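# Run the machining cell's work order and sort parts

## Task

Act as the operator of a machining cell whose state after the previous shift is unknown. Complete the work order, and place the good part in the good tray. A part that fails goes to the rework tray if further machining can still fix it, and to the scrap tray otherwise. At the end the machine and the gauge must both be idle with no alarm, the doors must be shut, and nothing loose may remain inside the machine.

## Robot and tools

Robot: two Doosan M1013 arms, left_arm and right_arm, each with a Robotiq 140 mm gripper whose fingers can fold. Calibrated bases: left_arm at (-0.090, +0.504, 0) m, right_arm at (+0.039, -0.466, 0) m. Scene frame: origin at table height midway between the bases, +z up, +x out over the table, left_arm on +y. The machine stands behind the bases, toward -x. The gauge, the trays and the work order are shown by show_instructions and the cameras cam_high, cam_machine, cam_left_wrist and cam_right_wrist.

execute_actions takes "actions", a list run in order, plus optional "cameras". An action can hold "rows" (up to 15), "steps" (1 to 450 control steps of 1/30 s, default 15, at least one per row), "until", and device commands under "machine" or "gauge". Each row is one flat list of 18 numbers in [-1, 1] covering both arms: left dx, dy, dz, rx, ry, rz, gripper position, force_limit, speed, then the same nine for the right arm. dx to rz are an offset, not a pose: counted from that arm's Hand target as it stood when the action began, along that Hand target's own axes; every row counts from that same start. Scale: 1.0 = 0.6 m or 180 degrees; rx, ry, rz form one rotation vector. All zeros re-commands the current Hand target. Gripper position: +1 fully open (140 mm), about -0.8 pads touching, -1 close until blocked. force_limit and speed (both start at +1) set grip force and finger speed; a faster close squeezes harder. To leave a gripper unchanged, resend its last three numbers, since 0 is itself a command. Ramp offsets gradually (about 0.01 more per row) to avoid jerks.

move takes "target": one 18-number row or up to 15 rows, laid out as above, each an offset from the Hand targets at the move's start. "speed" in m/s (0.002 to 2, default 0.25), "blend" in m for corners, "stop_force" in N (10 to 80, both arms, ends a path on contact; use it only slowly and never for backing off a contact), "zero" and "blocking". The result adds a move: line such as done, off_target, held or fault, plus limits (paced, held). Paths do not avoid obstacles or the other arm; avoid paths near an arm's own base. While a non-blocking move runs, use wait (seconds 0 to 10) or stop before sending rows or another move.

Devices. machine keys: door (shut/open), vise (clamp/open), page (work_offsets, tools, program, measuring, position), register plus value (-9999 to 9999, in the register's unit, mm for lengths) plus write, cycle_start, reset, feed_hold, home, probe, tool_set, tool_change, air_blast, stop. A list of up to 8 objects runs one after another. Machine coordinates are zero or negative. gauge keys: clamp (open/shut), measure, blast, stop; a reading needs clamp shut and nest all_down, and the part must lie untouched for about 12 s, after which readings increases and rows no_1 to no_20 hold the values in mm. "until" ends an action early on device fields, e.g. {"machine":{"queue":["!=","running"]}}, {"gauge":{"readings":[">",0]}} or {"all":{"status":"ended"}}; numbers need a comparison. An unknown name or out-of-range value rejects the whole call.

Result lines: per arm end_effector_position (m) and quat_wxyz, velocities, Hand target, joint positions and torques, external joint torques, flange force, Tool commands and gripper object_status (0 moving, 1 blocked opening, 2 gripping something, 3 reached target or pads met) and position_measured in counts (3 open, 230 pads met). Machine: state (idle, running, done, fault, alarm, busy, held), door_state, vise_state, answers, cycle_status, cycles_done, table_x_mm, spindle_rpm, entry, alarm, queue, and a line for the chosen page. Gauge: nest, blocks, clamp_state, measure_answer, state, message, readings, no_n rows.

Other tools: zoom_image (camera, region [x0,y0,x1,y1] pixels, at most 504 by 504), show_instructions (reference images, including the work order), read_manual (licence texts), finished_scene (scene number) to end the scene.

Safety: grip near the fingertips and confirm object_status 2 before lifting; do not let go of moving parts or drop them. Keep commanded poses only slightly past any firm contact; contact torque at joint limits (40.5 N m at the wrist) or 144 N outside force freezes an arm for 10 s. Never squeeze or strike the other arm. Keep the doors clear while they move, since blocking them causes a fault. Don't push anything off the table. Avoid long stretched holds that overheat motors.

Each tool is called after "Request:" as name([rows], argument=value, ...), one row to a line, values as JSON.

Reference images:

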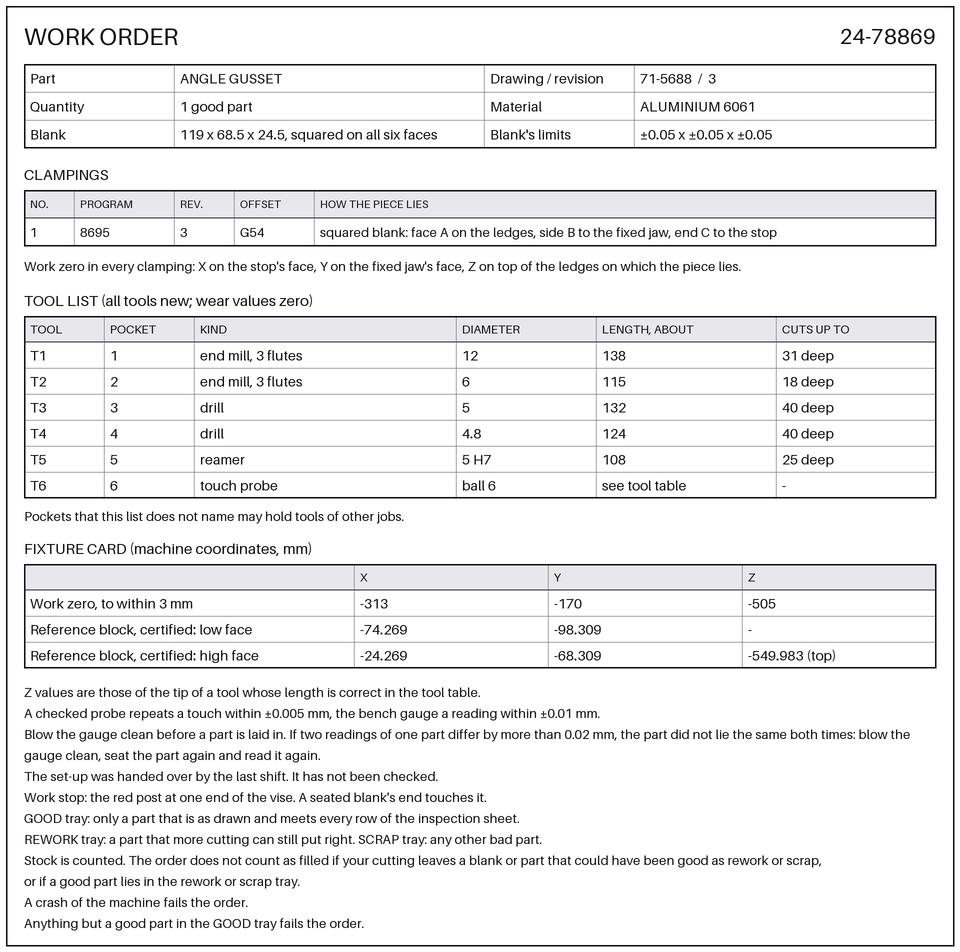

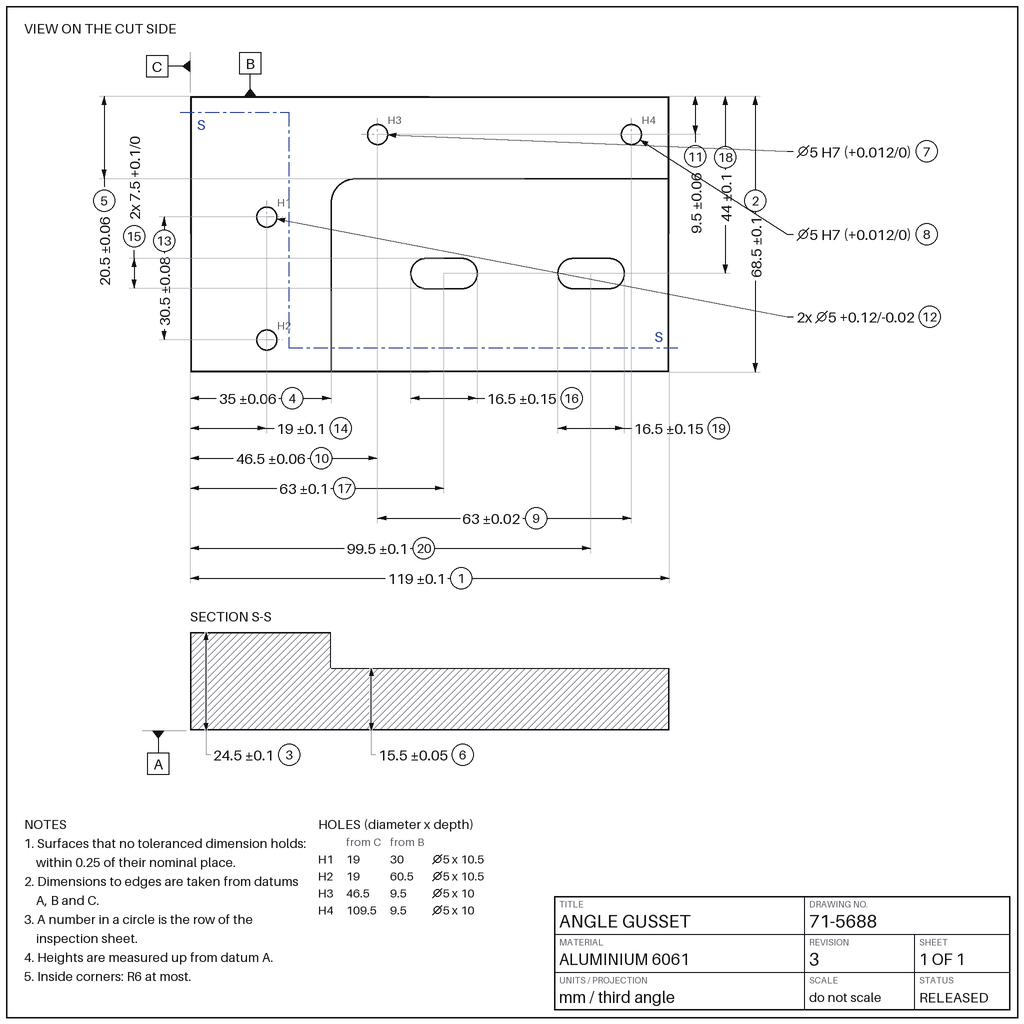

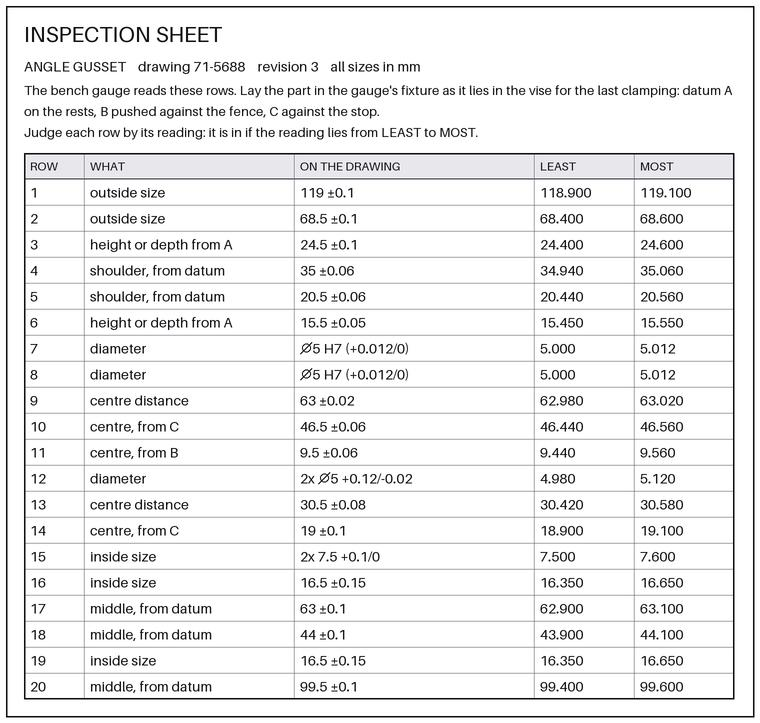

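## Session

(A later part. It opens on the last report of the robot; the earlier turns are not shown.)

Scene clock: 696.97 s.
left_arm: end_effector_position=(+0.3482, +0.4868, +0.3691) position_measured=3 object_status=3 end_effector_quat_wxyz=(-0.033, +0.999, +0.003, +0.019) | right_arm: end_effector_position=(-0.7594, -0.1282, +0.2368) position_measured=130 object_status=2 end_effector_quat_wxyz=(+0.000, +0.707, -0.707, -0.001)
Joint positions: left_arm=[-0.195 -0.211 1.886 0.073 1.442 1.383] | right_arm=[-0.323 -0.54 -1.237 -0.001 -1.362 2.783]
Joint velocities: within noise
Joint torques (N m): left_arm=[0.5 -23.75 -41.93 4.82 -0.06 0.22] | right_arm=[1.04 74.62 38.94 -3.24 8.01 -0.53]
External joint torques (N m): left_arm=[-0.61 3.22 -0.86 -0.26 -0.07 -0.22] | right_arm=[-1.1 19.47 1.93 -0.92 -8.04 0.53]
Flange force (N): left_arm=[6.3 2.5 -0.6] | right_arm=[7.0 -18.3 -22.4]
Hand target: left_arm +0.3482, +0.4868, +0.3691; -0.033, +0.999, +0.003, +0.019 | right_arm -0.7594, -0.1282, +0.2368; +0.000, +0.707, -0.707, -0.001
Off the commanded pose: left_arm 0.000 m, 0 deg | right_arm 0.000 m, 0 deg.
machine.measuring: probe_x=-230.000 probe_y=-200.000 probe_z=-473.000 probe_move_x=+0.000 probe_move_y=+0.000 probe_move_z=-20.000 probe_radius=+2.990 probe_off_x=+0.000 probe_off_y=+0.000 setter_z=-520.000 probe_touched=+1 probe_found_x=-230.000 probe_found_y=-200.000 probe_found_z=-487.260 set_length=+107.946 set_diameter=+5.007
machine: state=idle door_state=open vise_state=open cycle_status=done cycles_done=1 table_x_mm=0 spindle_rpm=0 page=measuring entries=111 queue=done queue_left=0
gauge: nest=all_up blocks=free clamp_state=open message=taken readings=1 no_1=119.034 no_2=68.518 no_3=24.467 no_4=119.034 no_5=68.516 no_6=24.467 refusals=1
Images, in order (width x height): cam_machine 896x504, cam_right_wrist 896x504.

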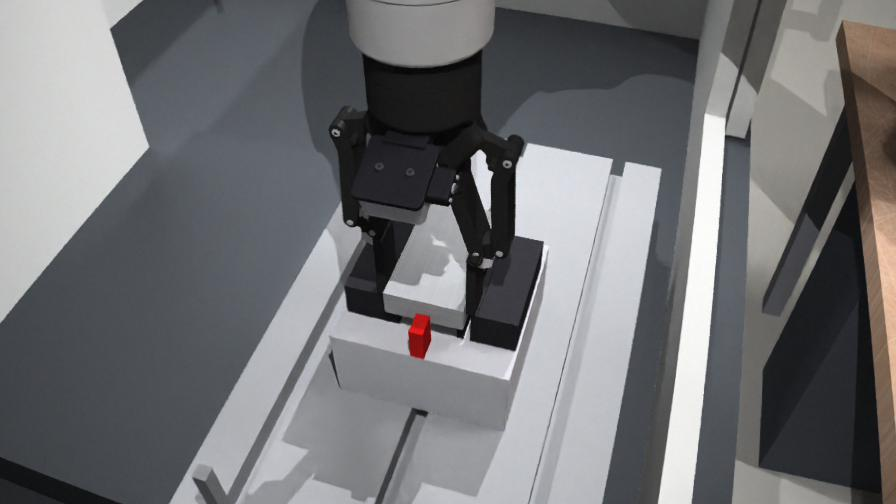

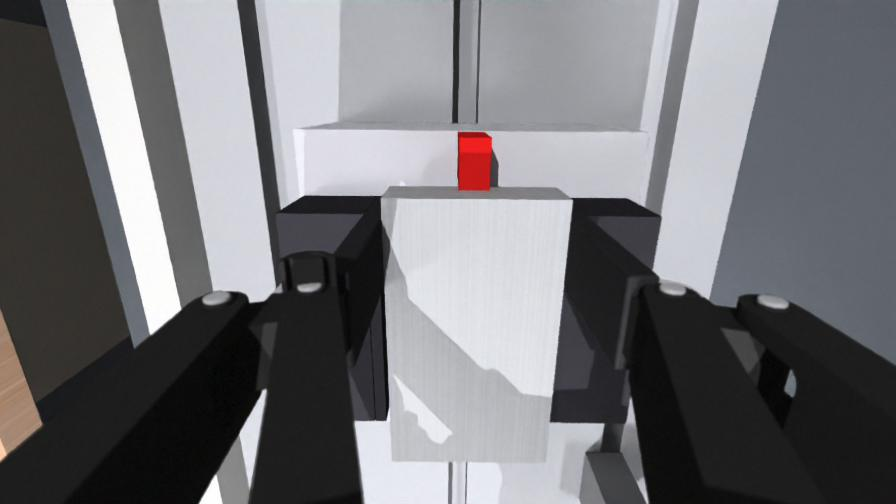

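Request:
move(target=[0,0,0,0,0,0,1,1,1,0,-0.0008,-0.0333,0,0,0,-1,1,-1], speed=0.04, cameras=["cam_machine","cam_right_wrist"])

Scene clock: 698.03 s.
left_arm: end_effector_position=(+0.3482, +0.4868, +0.3691) position_measured=3 object_status=3 end_effector_quat_wxyz=(-0.033, +0.999, +0.003, +0.019) | right_arm: end_effector_position=(-0.7589, -0.1283, +0.2567) position_measured=130 object_status=2 end_effector_quat_wxyz=(+0.000, +0.707, -0.707, -0.001)
Joint positions: left_arm=[-0.195 -0.211 1.886 0.073 1.442 1.383] | right_arm=[-0.324 -0.533 -1.213 -0.001 -1.394 2.783]
Joint velocities: within noise
Joint torques (N m): left_arm=[1.03 -23.92 -41.93 4.78 0 0.12] | right_arm=[-2.43 97.94 42.76 -4.51 0.11 -0.27]
External joint torques (N m): left_arm=[-1.11 3.34 -0.93 -0.21 -0.13 -0.12] | right_arm=[2.34 -4.5 -1.69 0.32 -0.13 0.27]
Flange force (N): left_arm=[6.4 3.4 -0.7] | right_arm=[1.6 4.1 3.4]
Hand target: left_arm +0.3482, +0.4868, +0.3691; -0.033, +0.999, +0.003, +0.019 | right_arm -0.7589, -0.1282, +0.2568; +0.000, +0.707, -0.707, -0.001
Off the commanded pose: left_arm 0.000 m, 0 deg | right_arm 0.000 m, 0 deg.
machine.measuring: probe_x=-230.000 probe_y=-200.000 probe_z=-473.000 probe_move_x=+0.000 probe_move_y=+0.000 probe_move_z=-20.000 probe_radius=+2.990 probe_off_x=+0.000 probe_off_y=+0.000 setter_z=-520.000 probe_touched=+1 probe_found_x=-230.000 probe_found_y=-200.000 probe_found_z=-487.260 set_length=+107.946 set_diameter=+5.007
machine: state=idle door_state=open vise_state=open cycle_status=done cycles_done=1 table_x_mm=0 spindle_rpm=0 page=measuring entries=111 queue=done queue_left=0
gauge: nest=all_up blocks=free clamp_state=open message=taken readings=1 no_1=119.034 no_2=68.518 no_3=24.467 no_4=119.034 no_5=68.516 no_6=24.467 refusals=1
move: done
Images, in order (width x height): cam_machine 896x504, cam_right_wrist 896x504.

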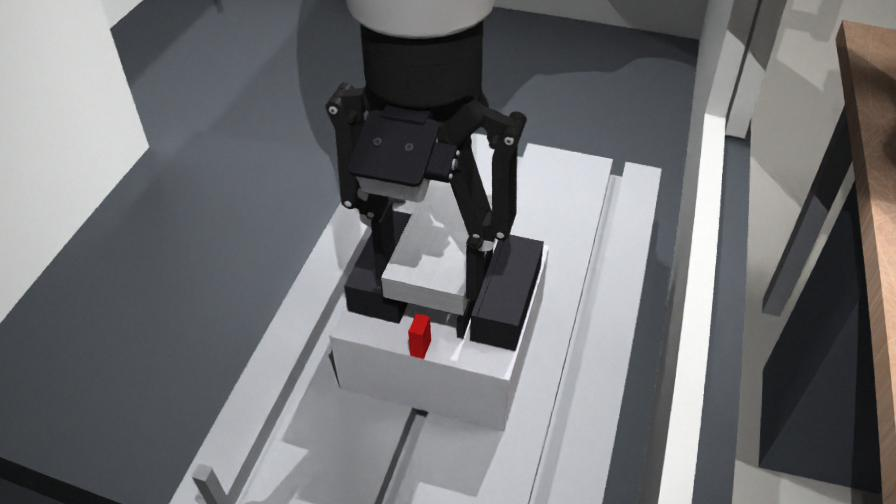

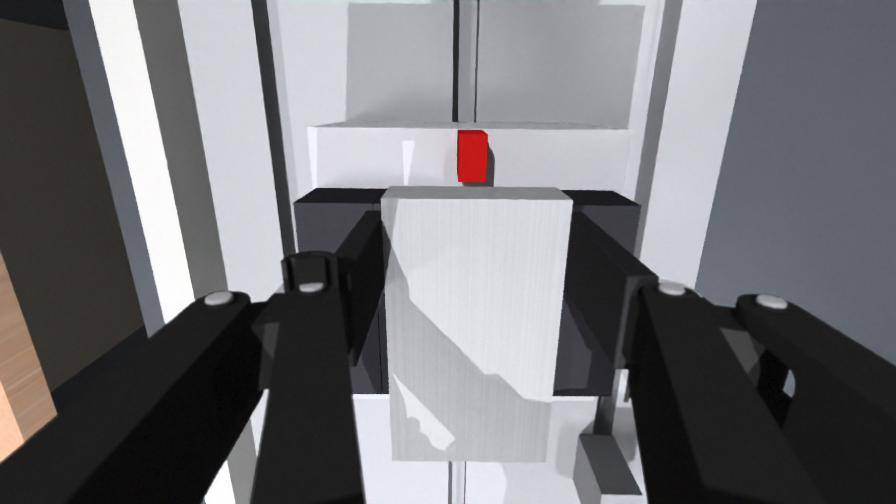

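Request:
move([
  [0,0,0,0,0,0,1,1,1,0,0,-0.2389,0,0,0,-1,1,-1],
  [0,0,0,0,0,0,1,1,1,-0.1388,-0.0982,-0.2389,0,0,0,-1,1,-1],
  [0,0,0,0,0,0,1,1,1,-0.3638,-0.2648,-0.2888,0,0,0,-1,1,-1],
  [0,0,0,0,0,0,1,1,1,-0.33,-0.7965,-0.2888,0,0,0,-1,1,-1],
], speed=[0.15,0.2,0.2,0.25], blend=[0.03,0.03,0.04,0], cameras=["cam_machine","cam_right_wrist"])

Scene clock: 709.43 s.
left_arm: end_effector_position=(+0.3482, +0.4868, +0.3691) position_measured=3 object_status=3 end_effector_quat_wxyz=(-0.033, +0.999, +0.003, +0.019) | right_arm: end_effector_position=(-0.7581, -0.1283, +0.3775) position_measured=130 object_status=2 end_effector_quat_wxyz=(+0.000, +0.707, -0.707, -0.001)
Joint positions: left_arm=[-0.195 -0.211 1.886 0.073 1.442 1.383] | right_arm=[-0.324 -0.516 -1.022 -0.001 -1.602 2.782]
Joint velocities: within noise
Joint torques (N m): left_arm=[0.8 -23.65 -42.05 4.79 -0.09 0.14] | right_arm=[-1.09 107.87 56.26 -4.56 -0.6 -0.34]
External joint torques (N m): left_arm=[-0.89 3.13 -0.72 -0.22 -0.03 -0.14] | right_arm=[0.96 -14.87 -14.41 0.29 0.58 0.34]
External joint torques when the fault began: right_arm=[-4.47 -35.94 -35.75 0.37 0.7 -0.02]
Flange force (N): left_arm=[5.8 3.0 -0.5] | right_arm=[7.1 -13.0 27.3]
Flange force when the fault began (N): right_arm=[9.8 -36.4 66.4]
Hand target: left_arm +0.3482, +0.4868, +0.3691; -0.033, +0.999, +0.003, +0.019 | right_arm -0.7581, -0.1283, +0.3775; +0.000, +0.707, -0.707, -0.001 (not the last commanded pose)
Tool commands: left_gripper/position=+1.0 left_gripper/force_limit=+1.0 left_gripper/speed=+1.0 right_gripper/position=-1.0 right_gripper/force_limit=+1.0 right_gripper/speed=-1.0
Off the commanded pose: left_arm 0.000 m, 0 deg | right_arm 0.519 m, 0 deg.
FORCE FAULT: contact force on the right arm reached its limit, and that arm stopped for 10 seconds. The contact can be on any part of that arm, not only on its tool. That arm's remaining commands of this call were not run. That arm's target is now where it stood when the stop ended, not its last command. That arm accepts commands again.
machine.measuring: probe_x=-230.000 probe_y=-200.000 probe_z=-473.000 probe_move_x=+0.000 probe_move_y=+0.000 probe_move_z=-20.000 probe_radius=+2.990 probe_off_x=+0.000 probe_off_y=+0.000 setter_z=-520.000 probe_touched=+1 probe_found_x=-230.000 probe_found_y=-200.000 probe_found_z=-487.260 set_length=+107.946 set_diameter=+5.007
machine: state=idle door_state=open vise_state=open cycle_status=done cycles_done=1 table_x_mm=0 spindle_rpm=0 page=measuring entries=111 queue=done queue_left=0
gauge: nest=all_up blocks=free clamp_state=open message=taken readings=1 no_1=119.034 no_2=68.518 no_3=24.467 no_4=119.034 no_5=68.516 no_6=24.467 refusals=1
move: fault (right_arm); path passed 0 of 4 targets
Images, in order (width x height): cam_machine 896x504, cam_right_wrist 896x504.

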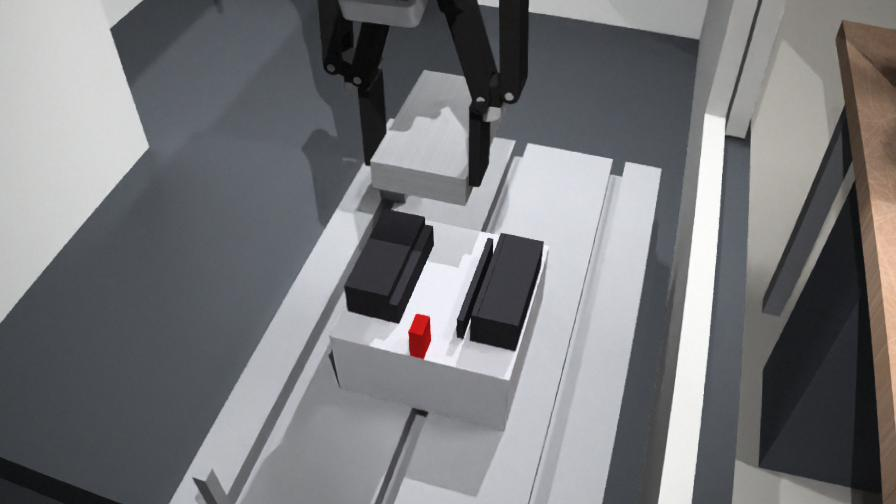

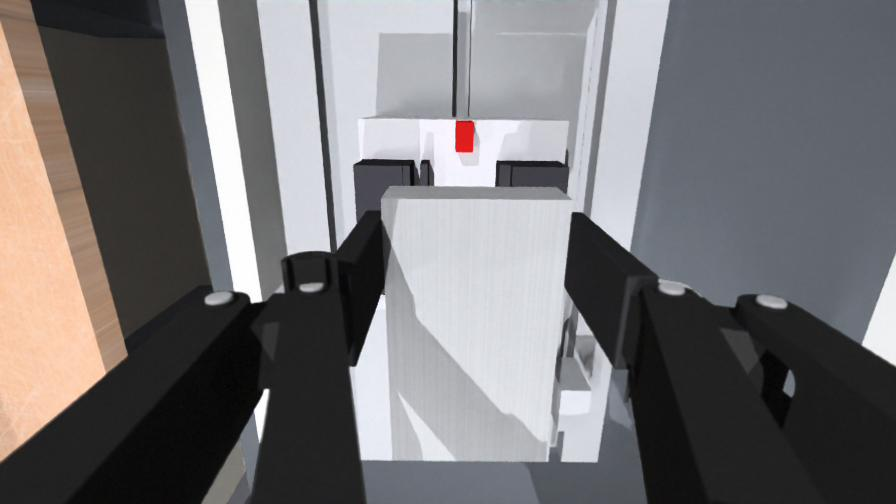

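Request:
move([
  [0,0,0,0,0,0,1,1,1,0,-0.06,0.02,0,0,0,-1,1,-1],
  [0,0,0,0,0,0,1,1,1,-0.3638,-0.2648,-0.0875,0,0,0,-1,1,-1],
  [0,0,0,0,0,0,1,1,1,-0.33,-0.7965,-0.0875,0,0,0,-1,1,-1],
], speed=[0.06,0.2,0.25], blend=[0.01,0.04,0], cameras=["cam_machine","cam_right_wrist"])

Scene clock: 714.70 s.
left_arm: end_effector_position=(+0.3482, +0.4868, +0.3691) position_measured=3 object_status=3 end_effector_quat_wxyz=(-0.033, +0.999, +0.003, +0.019) | right_arm: end_effector_position=(-0.2801, +0.0693, +0.4297) position_measured=130 object_status=2 end_effector_quat_wxyz=(+0.000, +0.707, -0.707, -0.001)
Joint positions: left_arm=[-0.195 -0.211 1.886 0.073 1.442 1.383] | right_arm=[-0.941 -0.101 -1.482 0 -1.556 2.165]
Joint velocities: within noise
Joint torques (N m): left_arm=[1.12 -23.83 -41.91 4.82 -0.05 0.19] | right_arm=[-4.18 56.09 44.1 -4.49 0.02 -0.33]
External joint torques (N m): left_arm=[-1.05 3.22 -0.9 -0.24 -0.08 -0.2] | right_arm=[4.16 -3.94 -2.35 0.22 -0.07 0.33]
Flange force (N): left_arm=[6.1 3.5 -0.8] | right_arm=[2.2 7.1 4.1]
Hand target: left_arm +0.3482, +0.4868, +0.3691; -0.033, +0.999, +0.003, +0.019 | right_arm -0.2800, +0.0692, +0.4297; +0.000, +0.707, -0.707, -0.001
Off the commanded pose: left_arm 0.000 m, 0 deg | right_arm 0.000 m, 0 deg.
machine.measuring: probe_x=-230.000 probe_y=-200.000 probe_z=-473.000 probe_move_x=+0.000 probe_move_y=+0.000 probe_move_z=-20.000 probe_radius=+2.990 probe_off_x=+0.000 probe_off_y=+0.000 setter_z=-520.000 probe_touched=+1 probe_found_x=-230.000 probe_found_y=-200.000 probe_found_z=-487.260 set_length=+107.946 set_diameter=+5.007
machine: state=idle door_state=open vise_state=open cycle_status=done cycles_done=1 table_x_mm=0 spindle_rpm=0 page=measuring entries=111 queue=done queue_left=0
gauge: nest=all_up blocks=free clamp_state=open message=taken readings=1 no_1=119.034 no_2=68.518 no_3=24.467 no_4=119.034 no_5=68.516 no_6=24.467 refusals=1
move: done
Images, in order (width x height): cam_machine 896x504, cam_right_wrist 896x504.

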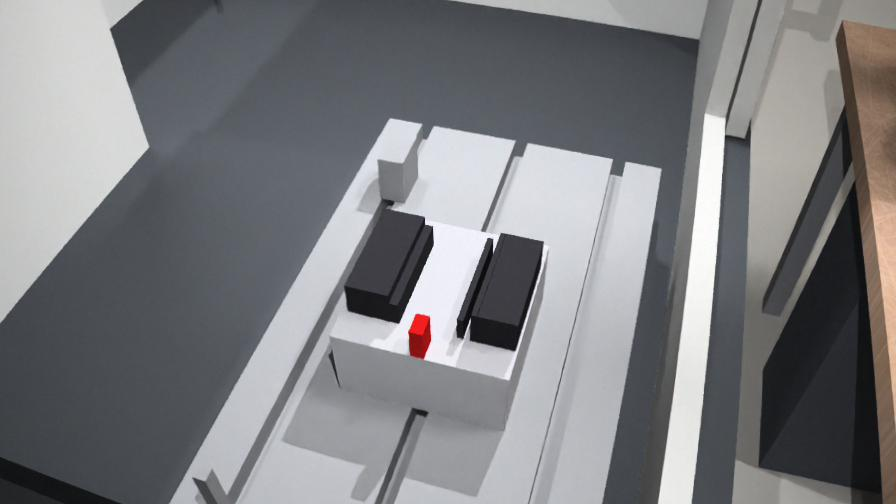

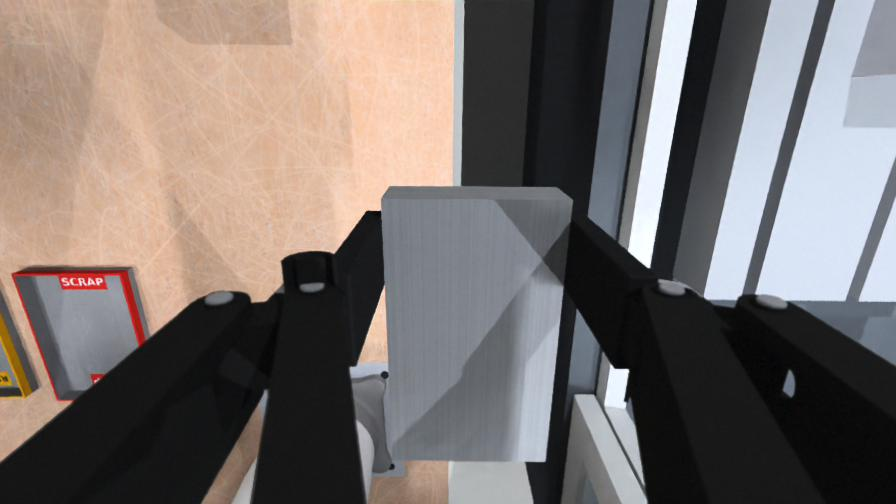

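Request:
move([
  [0,0,0,0,0,0,1,1,1,-0.018,-0.5483,-0.0822,0,0,0,-1,1,-1],
  [0,0,0,0,0,0,1,1,1,0.0153,-0.95,-0.0338,0,0,0,-1,1,-1],
], speed=0.25, blend=0.08, cameras=[])

Request:
move([
  [0,0,0,0,0,0,1,1,1,0.1945,-0.5608,0.0833,0,0,0,-1,1,-1],
  [0,0,0,0,0,0,1,1,1,0.1945,-0.5608,0.5333,0,0,0,-1,1,-1],
], speed=0.25, blend=0.04, cameras=["cam_high","cam_right_wrist"])

Scene clock: 718.53 s.
left_arm: end_effector_position=(+0.3482, +0.4868, +0.3691) position_measured=3 object_status=3 end_effector_quat_wxyz=(-0.033, +0.999, +0.003, +0.019) | right_arm: end_effector_position=(+0.2899, +0.0596, +0.4493) position_measured=130 object_status=2 end_effector_quat_wxyz=(+0.000, +0.707, -0.707, -0.001)
Joint positions: left_arm=[-0.195 -0.211 1.886 0.073 1.442 1.383] | right_arm=[-1.921 -0.036 -1.518 0.002 -1.587 1.185]
Joint velocities: within noise
Joint torques (N m): left_arm=[0.82 -23.8 -41.95 4.8 -0.1 0.19] | right_arm=[-4.54 48.73 44.35 -4.36 0.06 -0.39]
External joint torques (N m): left_arm=[-0.83 3.16 -0.94 -0.22 -0.03 -0.19] | right_arm=[4.55 -3.01 -2.49 0.05 -0.11 0.39]
Flange force (N): left_arm=[6.2 2.9 -0.9] | right_arm=[-3.8 7.6 4.3]
Hand target: left_arm +0.3482, +0.4868, +0.3691; -0.033, +0.999, +0.003, +0.019 | right_arm +0.2900, +0.0596, +0.4493; +0.000, +0.707, -0.707, -0.001
Off the commanded pose: left_arm 0.000 m, 0 deg | right_arm 0.000 m, 0 deg.
machine.measuring: probe_x=-230.000 probe_y=-200.000 probe_z=-473.000 probe_move_x=+0.000 probe_move_y=+0.000 probe_move_z=-20.000 probe_radius=+2.990 probe_off_x=+0.000 probe_off_y=+0.000 setter_z=-520.000 probe_touched=+1 probe_found_x=-230.000 probe_found_y=-200.000 probe_found_z=-487.260 set_length=+107.946 set_diameter=+5.007
machine: state=idle door_state=open vise_state=open cycle_status=done cycles_done=1 table_x_mm=0 spindle_rpm=0 page=measuring entries=111 queue=done queue_left=0
gauge: nest=all_up blocks=free clamp_state=open message=taken readings=1 no_1=119.034 no_2=68.518 no_3=24.467 no_4=119.034 no_5=68.516 no_6=24.467 refusals=1
move: done
No camera images: "cameras" was empty.

Scene clock: 721.50 s.
left_arm: end_effector_position=(+0.3482, +0.4868, +0.3691) position_measured=3 object_status=3 end_effector_quat_wxyz=(-0.033, +0.999, +0.003, +0.019) | right_arm: end_effector_position=(+0.6260, -0.0567, +0.1287) position_measured=130 object_status=2 end_effector_quat_wxyz=(+0.000, +0.707, -0.707, -0.001)
Joint positions: left_arm=[-0.195 -0.211 1.886 0.073 1.442 1.383] | right_arm=[-2.449 -0.371 -1.703 0.003 -1.068 0.656]
Joint velocities: within noise
Joint torques (N m): left_arm=[0.65 -23.74 -41.89 4.82 -0.1 0.17] | right_arm=[-2.27 77.71 38.62 -3.73 0.2 -0.29]
External joint torques (N m): left_arm=[-0.74 3.29 -0.81 -0.26 -0.03 -0.18] | right_arm=[2.32 -3.41 -1.83 -0.07 -0.23 0.29]
Flange force (N): left_arm=[6.3 2.7 -0.6] | right_arm=[-3.6 1.2 3.9]
Hand target: left_arm +0.3482, +0.4868, +0.3691; -0.033, +0.999, +0.003, +0.019 | right_arm +0.6260, -0.0567, +0.1286; +0.000, +0.707, -0.707, -0.001
Off the commanded pose: left_arm 0.000 m, 0 deg | right_arm 0.000 m, 0 deg.
machine.measuring: probe_x=-230.000 probe_y=-200.000 probe_z=-473.000 probe_move_x=+0.000 probe_move_y=+0.000 probe_move_z=-20.000 probe_radius=+2.990 probe_off_x=+0.000 probe_off_y=+0.000 setter_z=-520.000 probe_touched=+1 probe_found_x=-230.000 probe_found_y=-200.000 probe_found_z=-487.260 set_length=+107.946 set_diameter=+5.007
machine: state=idle door_state=open vise_state=open cycle_status=done cycles_done=1 table_x_mm=0 spindle_rpm=0 page=measuring entries=111 queue=done queue_left=0
gauge: nest=all_up blocks=free clamp_state=open message=taken readings=1 no_1=119.034 no_2=68.518 no_3=24.467 no_4=119.034 no_5=68.516 no_6=24.467 refusals=1
move: done
Images, in order (width x height): cam_high 896x504, cam_right_wrist 896x504.

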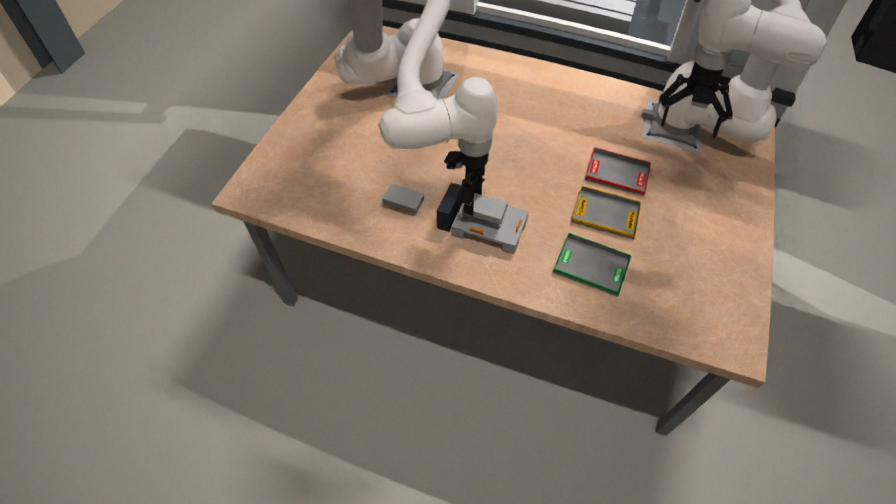

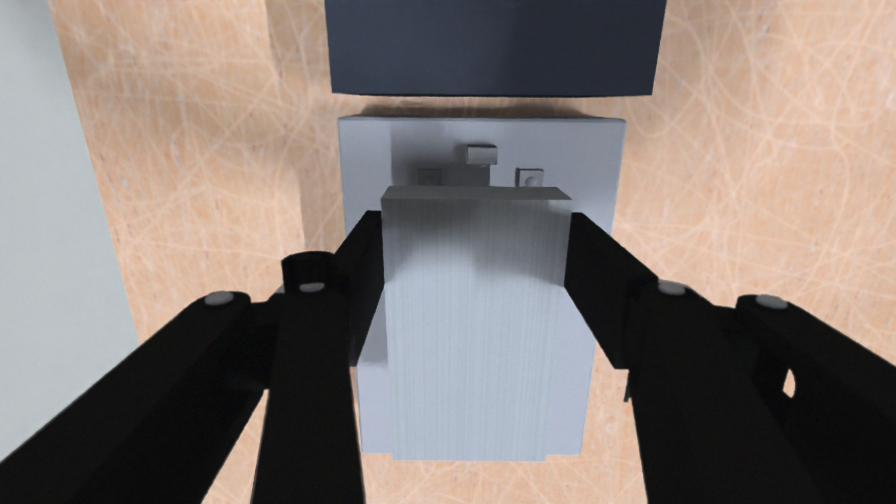

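Request:
move(target=[0,0,0,0,0,0,1,1,1,0,-0.0008,0.0508,0,0,0,-1,1,-1], speed=0.08, cameras=[])

Request:
move(target=[0,0,0,0,0,0,1,1,1,0,0,0.025,0,0,0,-1,1,-1], speed=0.015, stop_force=10, cameras=["cam_high","cam_right_wrist"])

Scene clock: 722.63 s.
left_arm: end_effector_position=(+0.3482, +0.4868, +0.3691) position_measured=3 object_status=3 end_effector_quat_wxyz=(-0.033, +0.999, +0.003, +0.019) | right_arm: end_effector_position=(+0.6264, -0.0567, +0.0982) position_measured=130 object_status=2 end_effector_quat_wxyz=(+0.000, +0.707, -0.707, -0.001)
Joint positions: left_arm=[-0.195 -0.211 1.886 0.073 1.442 1.383] | right_arm=[-2.449 -0.396 -1.728 0.003 -1.017 0.655]
Joint velocities: within noise
Joint torques (N m): left_arm=[1.06 -23.66 -42.11 4.8 -0.09 0.16] | right_arm=[-2.4 79.39 37.85 -3.62 -0.2 -0.28]
External joint torques (N m): left_arm=[-1.19 3.29 -0.56 -0.24 -0.04 -0.16] | right_arm=[2.39 -4.06 -2.25 -0.07 0.17 0.28]
Flange force (N): left_arm=[5.7 3.7 -0.3] | right_arm=[-3.4 1.6 5.6]
Hand target: left_arm +0.3482, +0.4868, +0.3691; -0.033, +0.999, +0.003, +0.019 | right_arm +0.6264, -0.0567, +0.0981; +0.000, +0.707, -0.707, -0.001
Off the commanded pose: left_arm 0.000 m, 0 deg | right_arm 0.000 m, 0 deg.
machine.measuring: probe_x=-230.000 probe_y=-200.000 probe_z=-473.000 probe_move_x=+0.000 probe_move_y=+0.000 probe_move_z=-20.000 probe_radius=+2.990 probe_off_x=+0.000 probe_off_y=+0.000 setter_z=-520.000 probe_touched=+1 probe_found_x=-230.000 probe_found_y=-200.000 probe_found_z=-487.260 set_length=+107.946 set_diameter=+5.007
machine: state=idle door_state=open vise_state=open cycle_status=done cycles_done=1 table_x_mm=0 spindle_rpm=0 page=measuring entries=111 queue=done queue_left=0
gauge: nest=all_up blocks=free clamp_state=open message=taken readings=1 no_1=119.034 no_2=68.518 no_3=24.467 no_4=119.034 no_5=68.516 no_6=24.467 refusals=1
move: done
No camera images: "cameras" was empty.

Scene clock: 723.70 s.
left_arm: end_effector_position=(+0.3482, +0.4868, +0.3691) position_measured=3 object_status=3 end_effector_quat_wxyz=(-0.033, +0.999, +0.003, +0.019) | right_arm: end_effector_position=(+0.6264, -0.0566, +0.0914) position_measured=130 object_status=2 end_effector_quat_wxyz=(+0.000, +0.707, -0.707, -0.001)
Joint positions: left_arm=[-0.195 -0.211 1.886 0.073 1.442 1.383] | right_arm=[-2.449 -0.402 -1.733 0.003 -1.006 0.655]
Joint velocities: within noise
Joint torques (N m): left_arm=[0.85 -23.63 -41.99 4.78 -0.1 0.17] | right_arm=[-2.11 55.11 26.41 -3.63 2.87 -0.25]
External joint torques (N m): left_arm=[-0.92 3.27 -0.6 -0.23 -0.02 -0.18] | right_arm=[2.18 20.35 8.92 -0.03 -2.9 0.25]
Flange force (N): left_arm=[5.9 3.1 -0.3] | right_arm=[1.5 8.2 -29.7]
Hand target: left_arm +0.3482, +0.4868, +0.3691; -0.033, +0.999, +0.003, +0.019 | right_arm +0.6264, -0.0566, +0.0914; +0.000, +0.707, -0.707, -0.001 (not the last commanded pose)
Off the commanded pose: left_arm 0.000 m, 0 deg | right_arm 0.008 m, 0 deg.
machine.measuring: probe_x=-230.000 probe_y=-200.000 probe_z=-473.000 probe_move_x=+0.000 probe_move_y=+0.000 probe_move_z=-20.000 probe_radius=+2.990 probe_off_x=+0.000 probe_off_y=+0.000 setter_z=-520.000 probe_touched=+1 probe_found_x=-230.000 probe_found_y=-200.000 probe_found_z=-487.260 set_length=+107.946 set_diameter=+5.007
machine: state=idle door_state=open vise_state=open cycle_status=done cycles_done=1 table_x_mm=0 spindle_rpm=0 page=measuring entries=111 queue=done queue_left=0
gauge: nest=some_down blocks=free clamp_state=open message=taken readings=1 no_1=119.034 no_2=68.518 no_3=24.467 no_4=119.034 no_5=68.516 no_6=24.467 refusals=1
move: contact (right_arm)
Images, in order (width x height): cam_high 896x504, cam_right_wrist 896x504.

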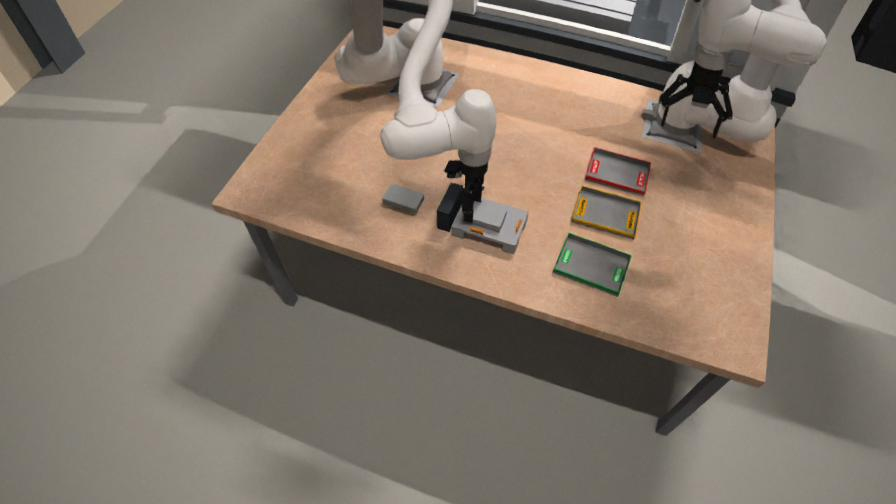

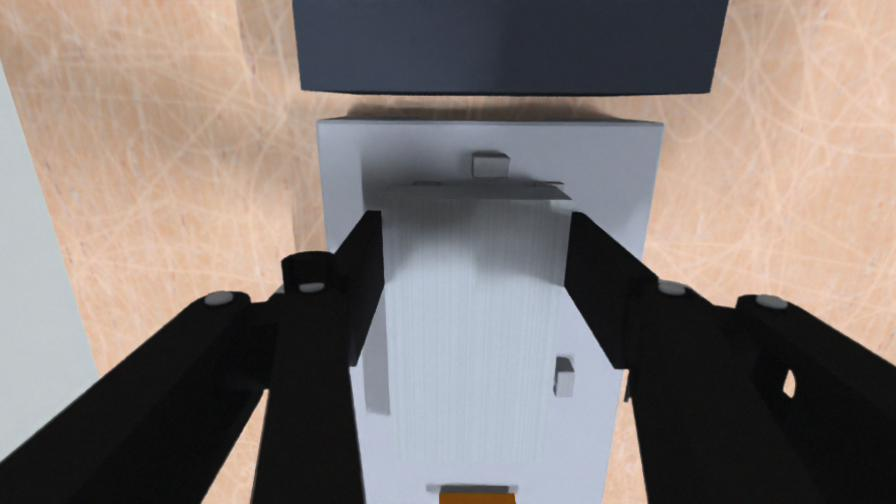

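Request:
execute_actions([
  {"rows":[[0,0,0,0,0,0,1,1,1,0,0,0,0,0,0,0.2,1,-1]],"steps":25},
], cameras=[])

Request:
move(target=[0,0,0,0,0,0,1,1,1,0,0,-0.12,0,0,0,0.2,1,-1], speed=0.12, cameras=["cam_right_wrist"])

Request:
execute_actions([
  {"gauge":{"clamp":"shut"},"steps":120,"until":{"gauge":{"nest":"all_down"}}},
  {"steps":30},
  {"gauge":{"measure":true},"steps":420,"until":{"gauge":{"readings":[">",1]}}},
], cameras=["cam_right_wrist"])

Scene clock: 725.20 s.
left_arm: end_effector_position=(+0.3482, +0.4868, +0.3691) position_measured=3 object_status=3 end_effector_quat_wxyz=(-0.033, +0.999, +0.003, +0.019) | right_arm: end_effector_position=(+0.6264, -0.0566, +0.0914) position_measured=104 object_status=3 end_effector_quat_wxyz=(+0.000, +0.707, -0.707, -0.001)
Joint positions: left_arm=[-0.195 -0.211 1.886 0.073 1.442 1.383] | right_arm=[-2.449 -0.402 -1.733 0.003 -1.006 0.655]
Joint velocities: within noise
Joint torques (N m): left_arm=[0.4 -23.98 -42.03 4.8 -0.06 0.14] | right_arm=[-2.48 75.4 34.64 -3.71 -0.08 -0.32]
External joint torques (N m): left_arm=[-0.52 3.48 -0.7 -0.24 -0.07 -0.14] | right_arm=[2.41 0.05 0.62 0.05 0.04 0.32]
Flange force (N): left_arm=[6.5 2.1 -0.3] | right_arm=[-3.7 1.4 -0.5]
Hand target: left_arm +0.3482, +0.4868, +0.3691; -0.033, +0.999, +0.003, +0.019 | right_arm +0.6264, -0.0566, +0.0914; +0.000, +0.707, -0.707, -0.001
Off the commanded pose: left_arm 0.000 m, 0 deg | right_arm 0.000 m, 0 deg.
machine.measuring: probe_x=-230.000 probe_y=-200.000 probe_z=-473.000 probe_move_x=+0.000 probe_move_y=+0.000 probe_move_z=-20.000 probe_radius=+2.990 probe_off_x=+0.000 probe_off_y=+0.000 setter_z=-520.000 probe_touched=+1 probe_found_x=-230.000 probe_found_y=-200.000 probe_found_z=-487.260 set_length=+107.946 set_diameter=+5.007
machine: state=idle door_state=open vise_state=open cycle_status=done cycles_done=1 table_x_mm=0 spindle_rpm=0 page=measuring entries=111 queue=done queue_left=0
gauge: nest=some_down blocks=free clamp_state=open message=taken readings=1 no_1=119.034 no_2=68.518 no_3=24.467 no_4=119.034 no_5=68.516 no_6=24.467 refusals=1
No camera images: "cameras" was empty.

Scene clock: 726.20 s.
left_arm: end_effector_position=(+0.3482, +0.4868, +0.3691) position_measured=3 object_status=3 end_effector_quat_wxyz=(-0.033, +0.999, +0.003, +0.019) | right_arm: end_effector_position=(+0.6265, -0.0568, +0.1634) position_measured=104 object_status=3 end_effector_quat_wxyz=(+0.000, +0.707, -0.707, -0.001)
Joint positions: left_arm=[-0.195 -0.211 1.886 0.073 1.442 1.383] | right_arm=[-2.449 -0.346 -1.669 0.003 -1.127 0.656]
Joint velocities: within noise
Joint torques (N m): left_arm=[0.85 -23.55 -42 4.85 -0.11 0.12] | right_arm=[-2.34 71.92 37.65 -4.01 -0.14 -0.3]
External joint torques (N m): left_arm=[-1.02 3.17 -0.67 -0.3 -0.01 -0.12] | right_arm=[2.33 0.72 0.09 0.1 0.11 0.3]
Flange force (N): left_arm=[5.8 3.2 -0.5] | right_arm=[-2.4 3.0 -0.4]
Hand target: left_arm +0.3482, +0.4868, +0.3691; -0.033, +0.999, +0.003, +0.019 | right_arm +0.6265, -0.0568, +0.1634; +0.000, +0.707, -0.707, -0.001
Off the commanded pose: left_arm 0.000 m, 0 deg | right_arm 0.000 m, 0 deg.
machine.measuring: probe_x=-230.000 probe_y=-200.000 probe_z=-473.000 probe_move_x=+0.000 probe_move_y=+0.000 probe_move_z=-20.000 probe_radius=+2.990 probe_off_x=+0.000 probe_off_y=+0.000 setter_z=-520.000 probe_touched=+1 probe_found_x=-230.000 probe_found_y=-200.000 probe_found_z=-487.260 set_length=+107.946 set_diameter=+5.007
machine: state=idle door_state=open vise_state=open cycle_status=done cycles_done=1 table_x_mm=0 spindle_rpm=0 page=measuring entries=111 queue=done queue_left=0
gauge: nest=some_down blocks=free clamp_state=open message=taken readings=1 no_1=119.034 no_2=68.518 no_3=24.467 no_4=119.034 no_5=68.516 no_6=24.467 refusals=1
move: done
Images, in order (width x height): cam_right_wrist 896x504.

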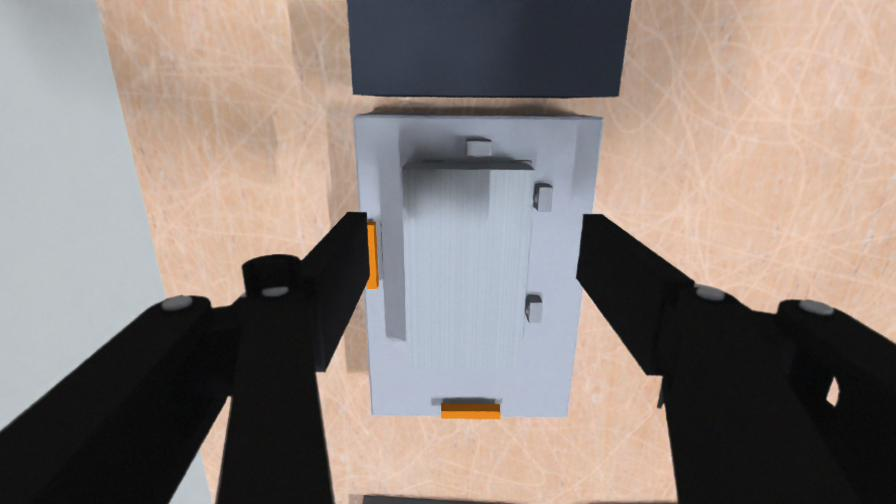

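Scene clock: 742.73 s.
left_arm: end_effector_position=(+0.3482, +0.4868, +0.3691) position_measured=3 object_status=3 end_effector_quat_wxyz=(-0.033, +0.999, +0.003, +0.019) | right_arm: end_effector_position=(+0.6265, -0.0568, +0.1634) position_measured=104 object_status=3 end_effector_quat_wxyz=(+0.000, +0.707, -0.707, -0.001)
Joint positions: left_arm=[-0.195 -0.211 1.886 0.073 1.442 1.383] | right_arm=[-2.449 -0.345 -1.669 0.003 -1.127 0.656]
Joint velocities: within noise
Joint torques (N m): left_arm=[0.79 -23.68 -41.86 4.78 -0.08 0.17] | right_arm=[-2.38 72.42 37.22 -4 -0.1 -0.3]
External joint torques (N m): left_arm=[-0.89 3.26 -0.82 -0.22 -0.04 -0.17] | right_arm=[2.33 0.39 0.62 0.08 0.07 0.3]
External joint torques at the end of the 1st action: left_arm=[-0.82 3.49 -0.78 -0.25 -0.04 -0.2] | right_arm=[2.29 -0.08 0.63 0.11 0.09 0.34]
External joint torques at the end of the 2nd action: left_arm=[-0.79 3.34 -0.44 -0.28 -0.02 -0.15] | right_arm=[2.36 0.22 0.69 0.09 0.08 0.31]
Flange force (N): left_arm=[6.2 3.0 -0.7] | right_arm=[-3.3 1.7 -0.8]
Flange force at the end of the 1st action (N): left_arm=[6.5 3.0 -0.5] | right_arm=[-3.7 1.1 -0.4]
Flange force at the end of the 2nd action (N): left_arm=[5.8 2.8 0.0] | right_arm=[-3.6 1.4 -0.7]
Hand target: left_arm +0.3482, +0.4868, +0.3691; -0.033, +0.999, +0.003, +0.019 | right_arm +0.6265, -0.0568, +0.1634; +0.000, +0.707, -0.707, -0.001
Tool commands: left_gripper/position=+1.0 left_gripper/force_limit=+1.0 left_gripper/speed=+1.0 right_gripper/position=+0.2 right_gripper/force_limit=+1.0 right_gripper/speed=-1.0
Off the commanded pose: left_arm 0.000 m, 0 deg | right_arm 0.000 m, 0 deg.
machine.measuring: probe_x=-230.000 probe_y=-200.000 probe_z=-473.000 probe_move_x=+0.000 probe_move_y=+0.000 probe_move_z=-20.000 probe_radius=+2.990 probe_off_x=+0.000 probe_off_y=+0.000 setter_z=-520.000 probe_touched=+1 probe_found_x=-230.000 probe_found_y=-200.000 probe_found_z=-487.260 set_length=+107.946 set_diameter=+5.007
machine: state=idle door_state=open vise_state=open cycle_status=done cycles_done=1 table_x_mm=0 spindle_rpm=0 page=measuring entries=111 queue=done queue_left=0
gauge: nest=all_down blocks=all clamp_state=shut message=taken readings=2 no_1=119.035 no_2=68.514 no_3=24.470 no_4=35.010 no_5=20.502 no_6=15.504 no_7=5.005 no_8=5.007 no_9=62.999 no_10=46.509 no_11=9.502 no_12=5.001 no_13=30.499 no_14=19.006 no_15=7.546 no_16=16.504 no_17=63.002 no_18=44.005 no_19=16.501 no_20=99.501 refusals=1
Images, in order (width x height): cam_right_wrist 896x504.

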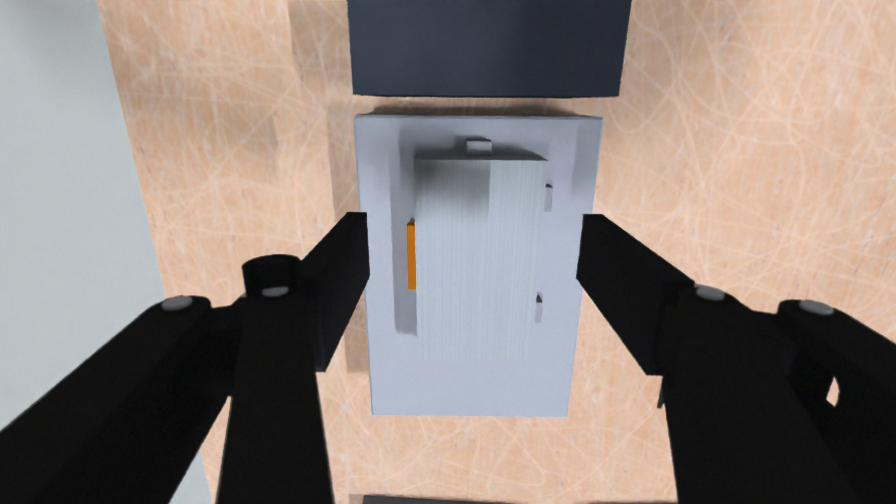

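Request:
execute_actions([
  {"gauge":{"clamp":"open"},"machine":{"door":"shut"},"steps":60,"until":{"gauge":{"clamp_state":"open"}}},
], cameras=[])

Request:
move([
  [0,0,0,0,0,0,1,1,1,0.0062,0.01,0.06,0,0,0,0.2,1,-1],
  [0,0,0,0,0,0,1,1,1,0.0062,0.01,0.1232,0,0,0,0.2,1,-1],
], speed=0.07, cameras=["cam_right_wrist"])

Scene clock: 746.37 s.
left_arm: end_effector_position=(+0.3482, +0.4868, +0.3691) position_measured=3 object_status=3 end_effector_quat_wxyz=(-0.033, +0.999, +0.003, +0.019) | right_arm: end_effector_position=(+0.6265, -0.0568, +0.1634) position_measured=104 object_status=3 end_effector_quat_wxyz=(+0.000, +0.707, -0.707, -0.001)
Joint positions: left_arm=[-0.195 -0.211 1.886 0.073 1.442 1.383] | right_arm=[-2.449 -0.345 -1.669 0.003 -1.127 0.656]
Joint velocities: within noise
Joint torques (N m): left_arm=[1.19 -23.72 -41.96 4.82 -0.04 0.15] | right_arm=[-2.3 72.67 37.2 -4 -0.11 -0.33]
External joint torques (N m): left_arm=[-1.22 3.06 -0.97 -0.24 -0.09 -0.16] | right_arm=[2.31 -0.03 0.56 0.09 0.08 0.33]
Flange force (N): left_arm=[5.9 3.7 -0.9] | right_arm=[-3.6 1.3 -0.4]
Hand target: left_arm +0.3482, +0.4868, +0.3691; -0.033, +0.999, +0.003, +0.019 | right_arm +0.6265, -0.0568, +0.1634; +0.000, +0.707, -0.707, -0.001
Tool commands: left_gripper/position=+1.0 left_gripper/force_limit=+1.0 left_gripper/speed=+1.0 right_gripper/position=+0.2 right_gripper/force_limit=+1.0 right_gripper/speed=-1.0
Off the commanded pose: left_arm 0.000 m, 0 deg | right_arm 0.000 m, 0 deg.
machine.measuring: probe_x=-230.000 probe_y=-200.000 probe_z=-473.000 probe_move_x=+0.000 probe_move_y=+0.000 probe_move_z=-20.000 probe_radius=+2.990 probe_off_x=+0.000 probe_off_y=+0.000 setter_z=-520.000 probe_touched=+1 probe_found_x=-230.000 probe_found_y=-200.000 probe_found_z=-487.260 set_length=+107.946 set_diameter=+5.007
machine: state=idle door_state=shut vise_state=open cycle_status=done cycles_done=1 table_x_mm=0 spindle_rpm=0 page=measuring entries=111 queue=done queue_left=0
gauge: nest=all_down blocks=all clamp_state=between message=taken readings=2 no_1=119.035 no_2=68.514 no_3=24.470 no_4=35.010 no_5=20.502 no_6=15.504 no_7=5.005 no_8=5.007 no_9=62.999 no_10=46.509 no_11=9.502 no_12=5.001 no_13=30.499 no_14=19.006 no_15=7.546 no_16=16.504 no_17=63.002 no_18=44.005 no_19=16.501 no_20=99.501 refusals=1
No camera images: "cameras" was empty.

Scene clock: 747.80 s.
left_arm: end_effector_position=(+0.3482, +0.4868, +0.3691) position_measured=3 object_status=3 end_effector_quat_wxyz=(-0.033, +0.999, +0.003, +0.019) | right_arm: end_effector_position=(+0.6204, -0.0603, +0.0896) position_measured=104 object_status=3 end_effector_quat_wxyz=(+0.000, +0.707, -0.707, -0.001)
Joint positions: left_arm=[-0.195 -0.211 1.886 0.073 1.442 1.383] | right_arm=[-2.448 -0.394 -1.749 0.003 -0.998 0.656]
Joint velocities: within noise
Joint torques (N m): left_arm=[0.96 -23.6 -41.99 4.79 -0.07 0.2] | right_arm=[-2.46 75.18 35.03 -3.72 -0.28 -0.32]
External joint torques (N m): left_arm=[-1.02 3.23 -0.63 -0.23 -0.05 -0.2] | right_arm=[2.55 -0.6 0.17 0.08 0.25 0.32]
Flange force (N): left_arm=[5.8 3.4 -0.4] | right_arm=[-3.8 1.7 0.8]
Hand target: left_arm +0.3482, +0.4868, +0.3691; -0.033, +0.999, +0.003, +0.019 | right_arm +0.6204, -0.0603, +0.0895; +0.000, +0.707, -0.707, -0.001
Off the commanded pose: left_arm 0.000 m, 0 deg | right_arm 0.000 m, 0 deg.
machine.measuring: probe_x=-230.000 probe_y=-200.000 probe_z=-473.000 probe_move_x=+0.000 probe_move_y=+0.000 probe_move_z=-20.000 probe_radius=+2.990 probe_off_x=+0.000 probe_off_y=+0.000 setter_z=-520.000 probe_touched=+1 probe_found_x=-230.000 probe_found_y=-200.000 probe_found_z=-487.260 set_length=+107.946 set_diameter=+5.007
machine: state=idle door_state=shut vise_state=open cycle_status=done cycles_done=1 table_x_mm=0 spindle_rpm=0 page=measuring entries=111 queue=done queue_left=0
gauge: nest=all_down blocks=all clamp_state=open message=taken readings=2 no_1=119.035 no_2=68.514 no_3=24.470 no_4=35.010 no_5=20.502 no_6=15.504 no_7=5.005 no_8=5.007 no_9=62.999 no_10=46.509 no_11=9.502 no_12=5.001 no_13=30.499 no_14=19.006 no_15=7.546 no_16=16.504 no_17=63.002 no_18=44.005 no_19=16.501 no_20=99.501 refusals=1
move: done
Images, in order (width x height): cam_right_wrist 896x504.

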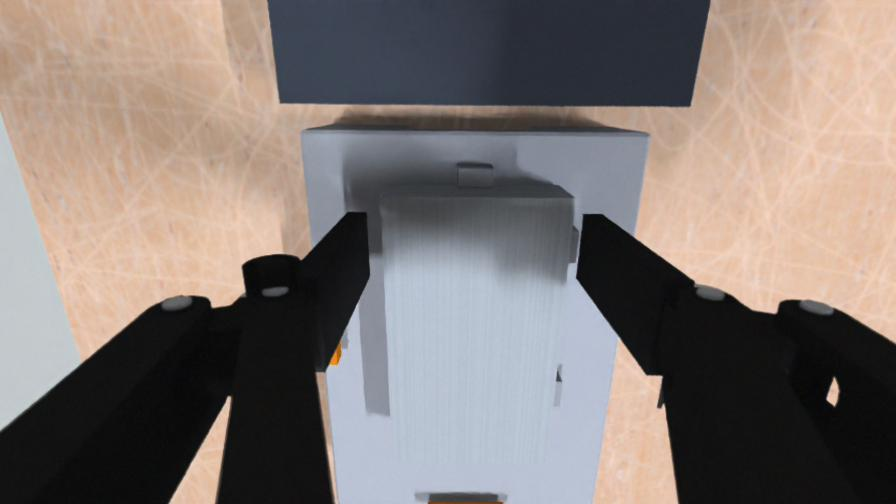

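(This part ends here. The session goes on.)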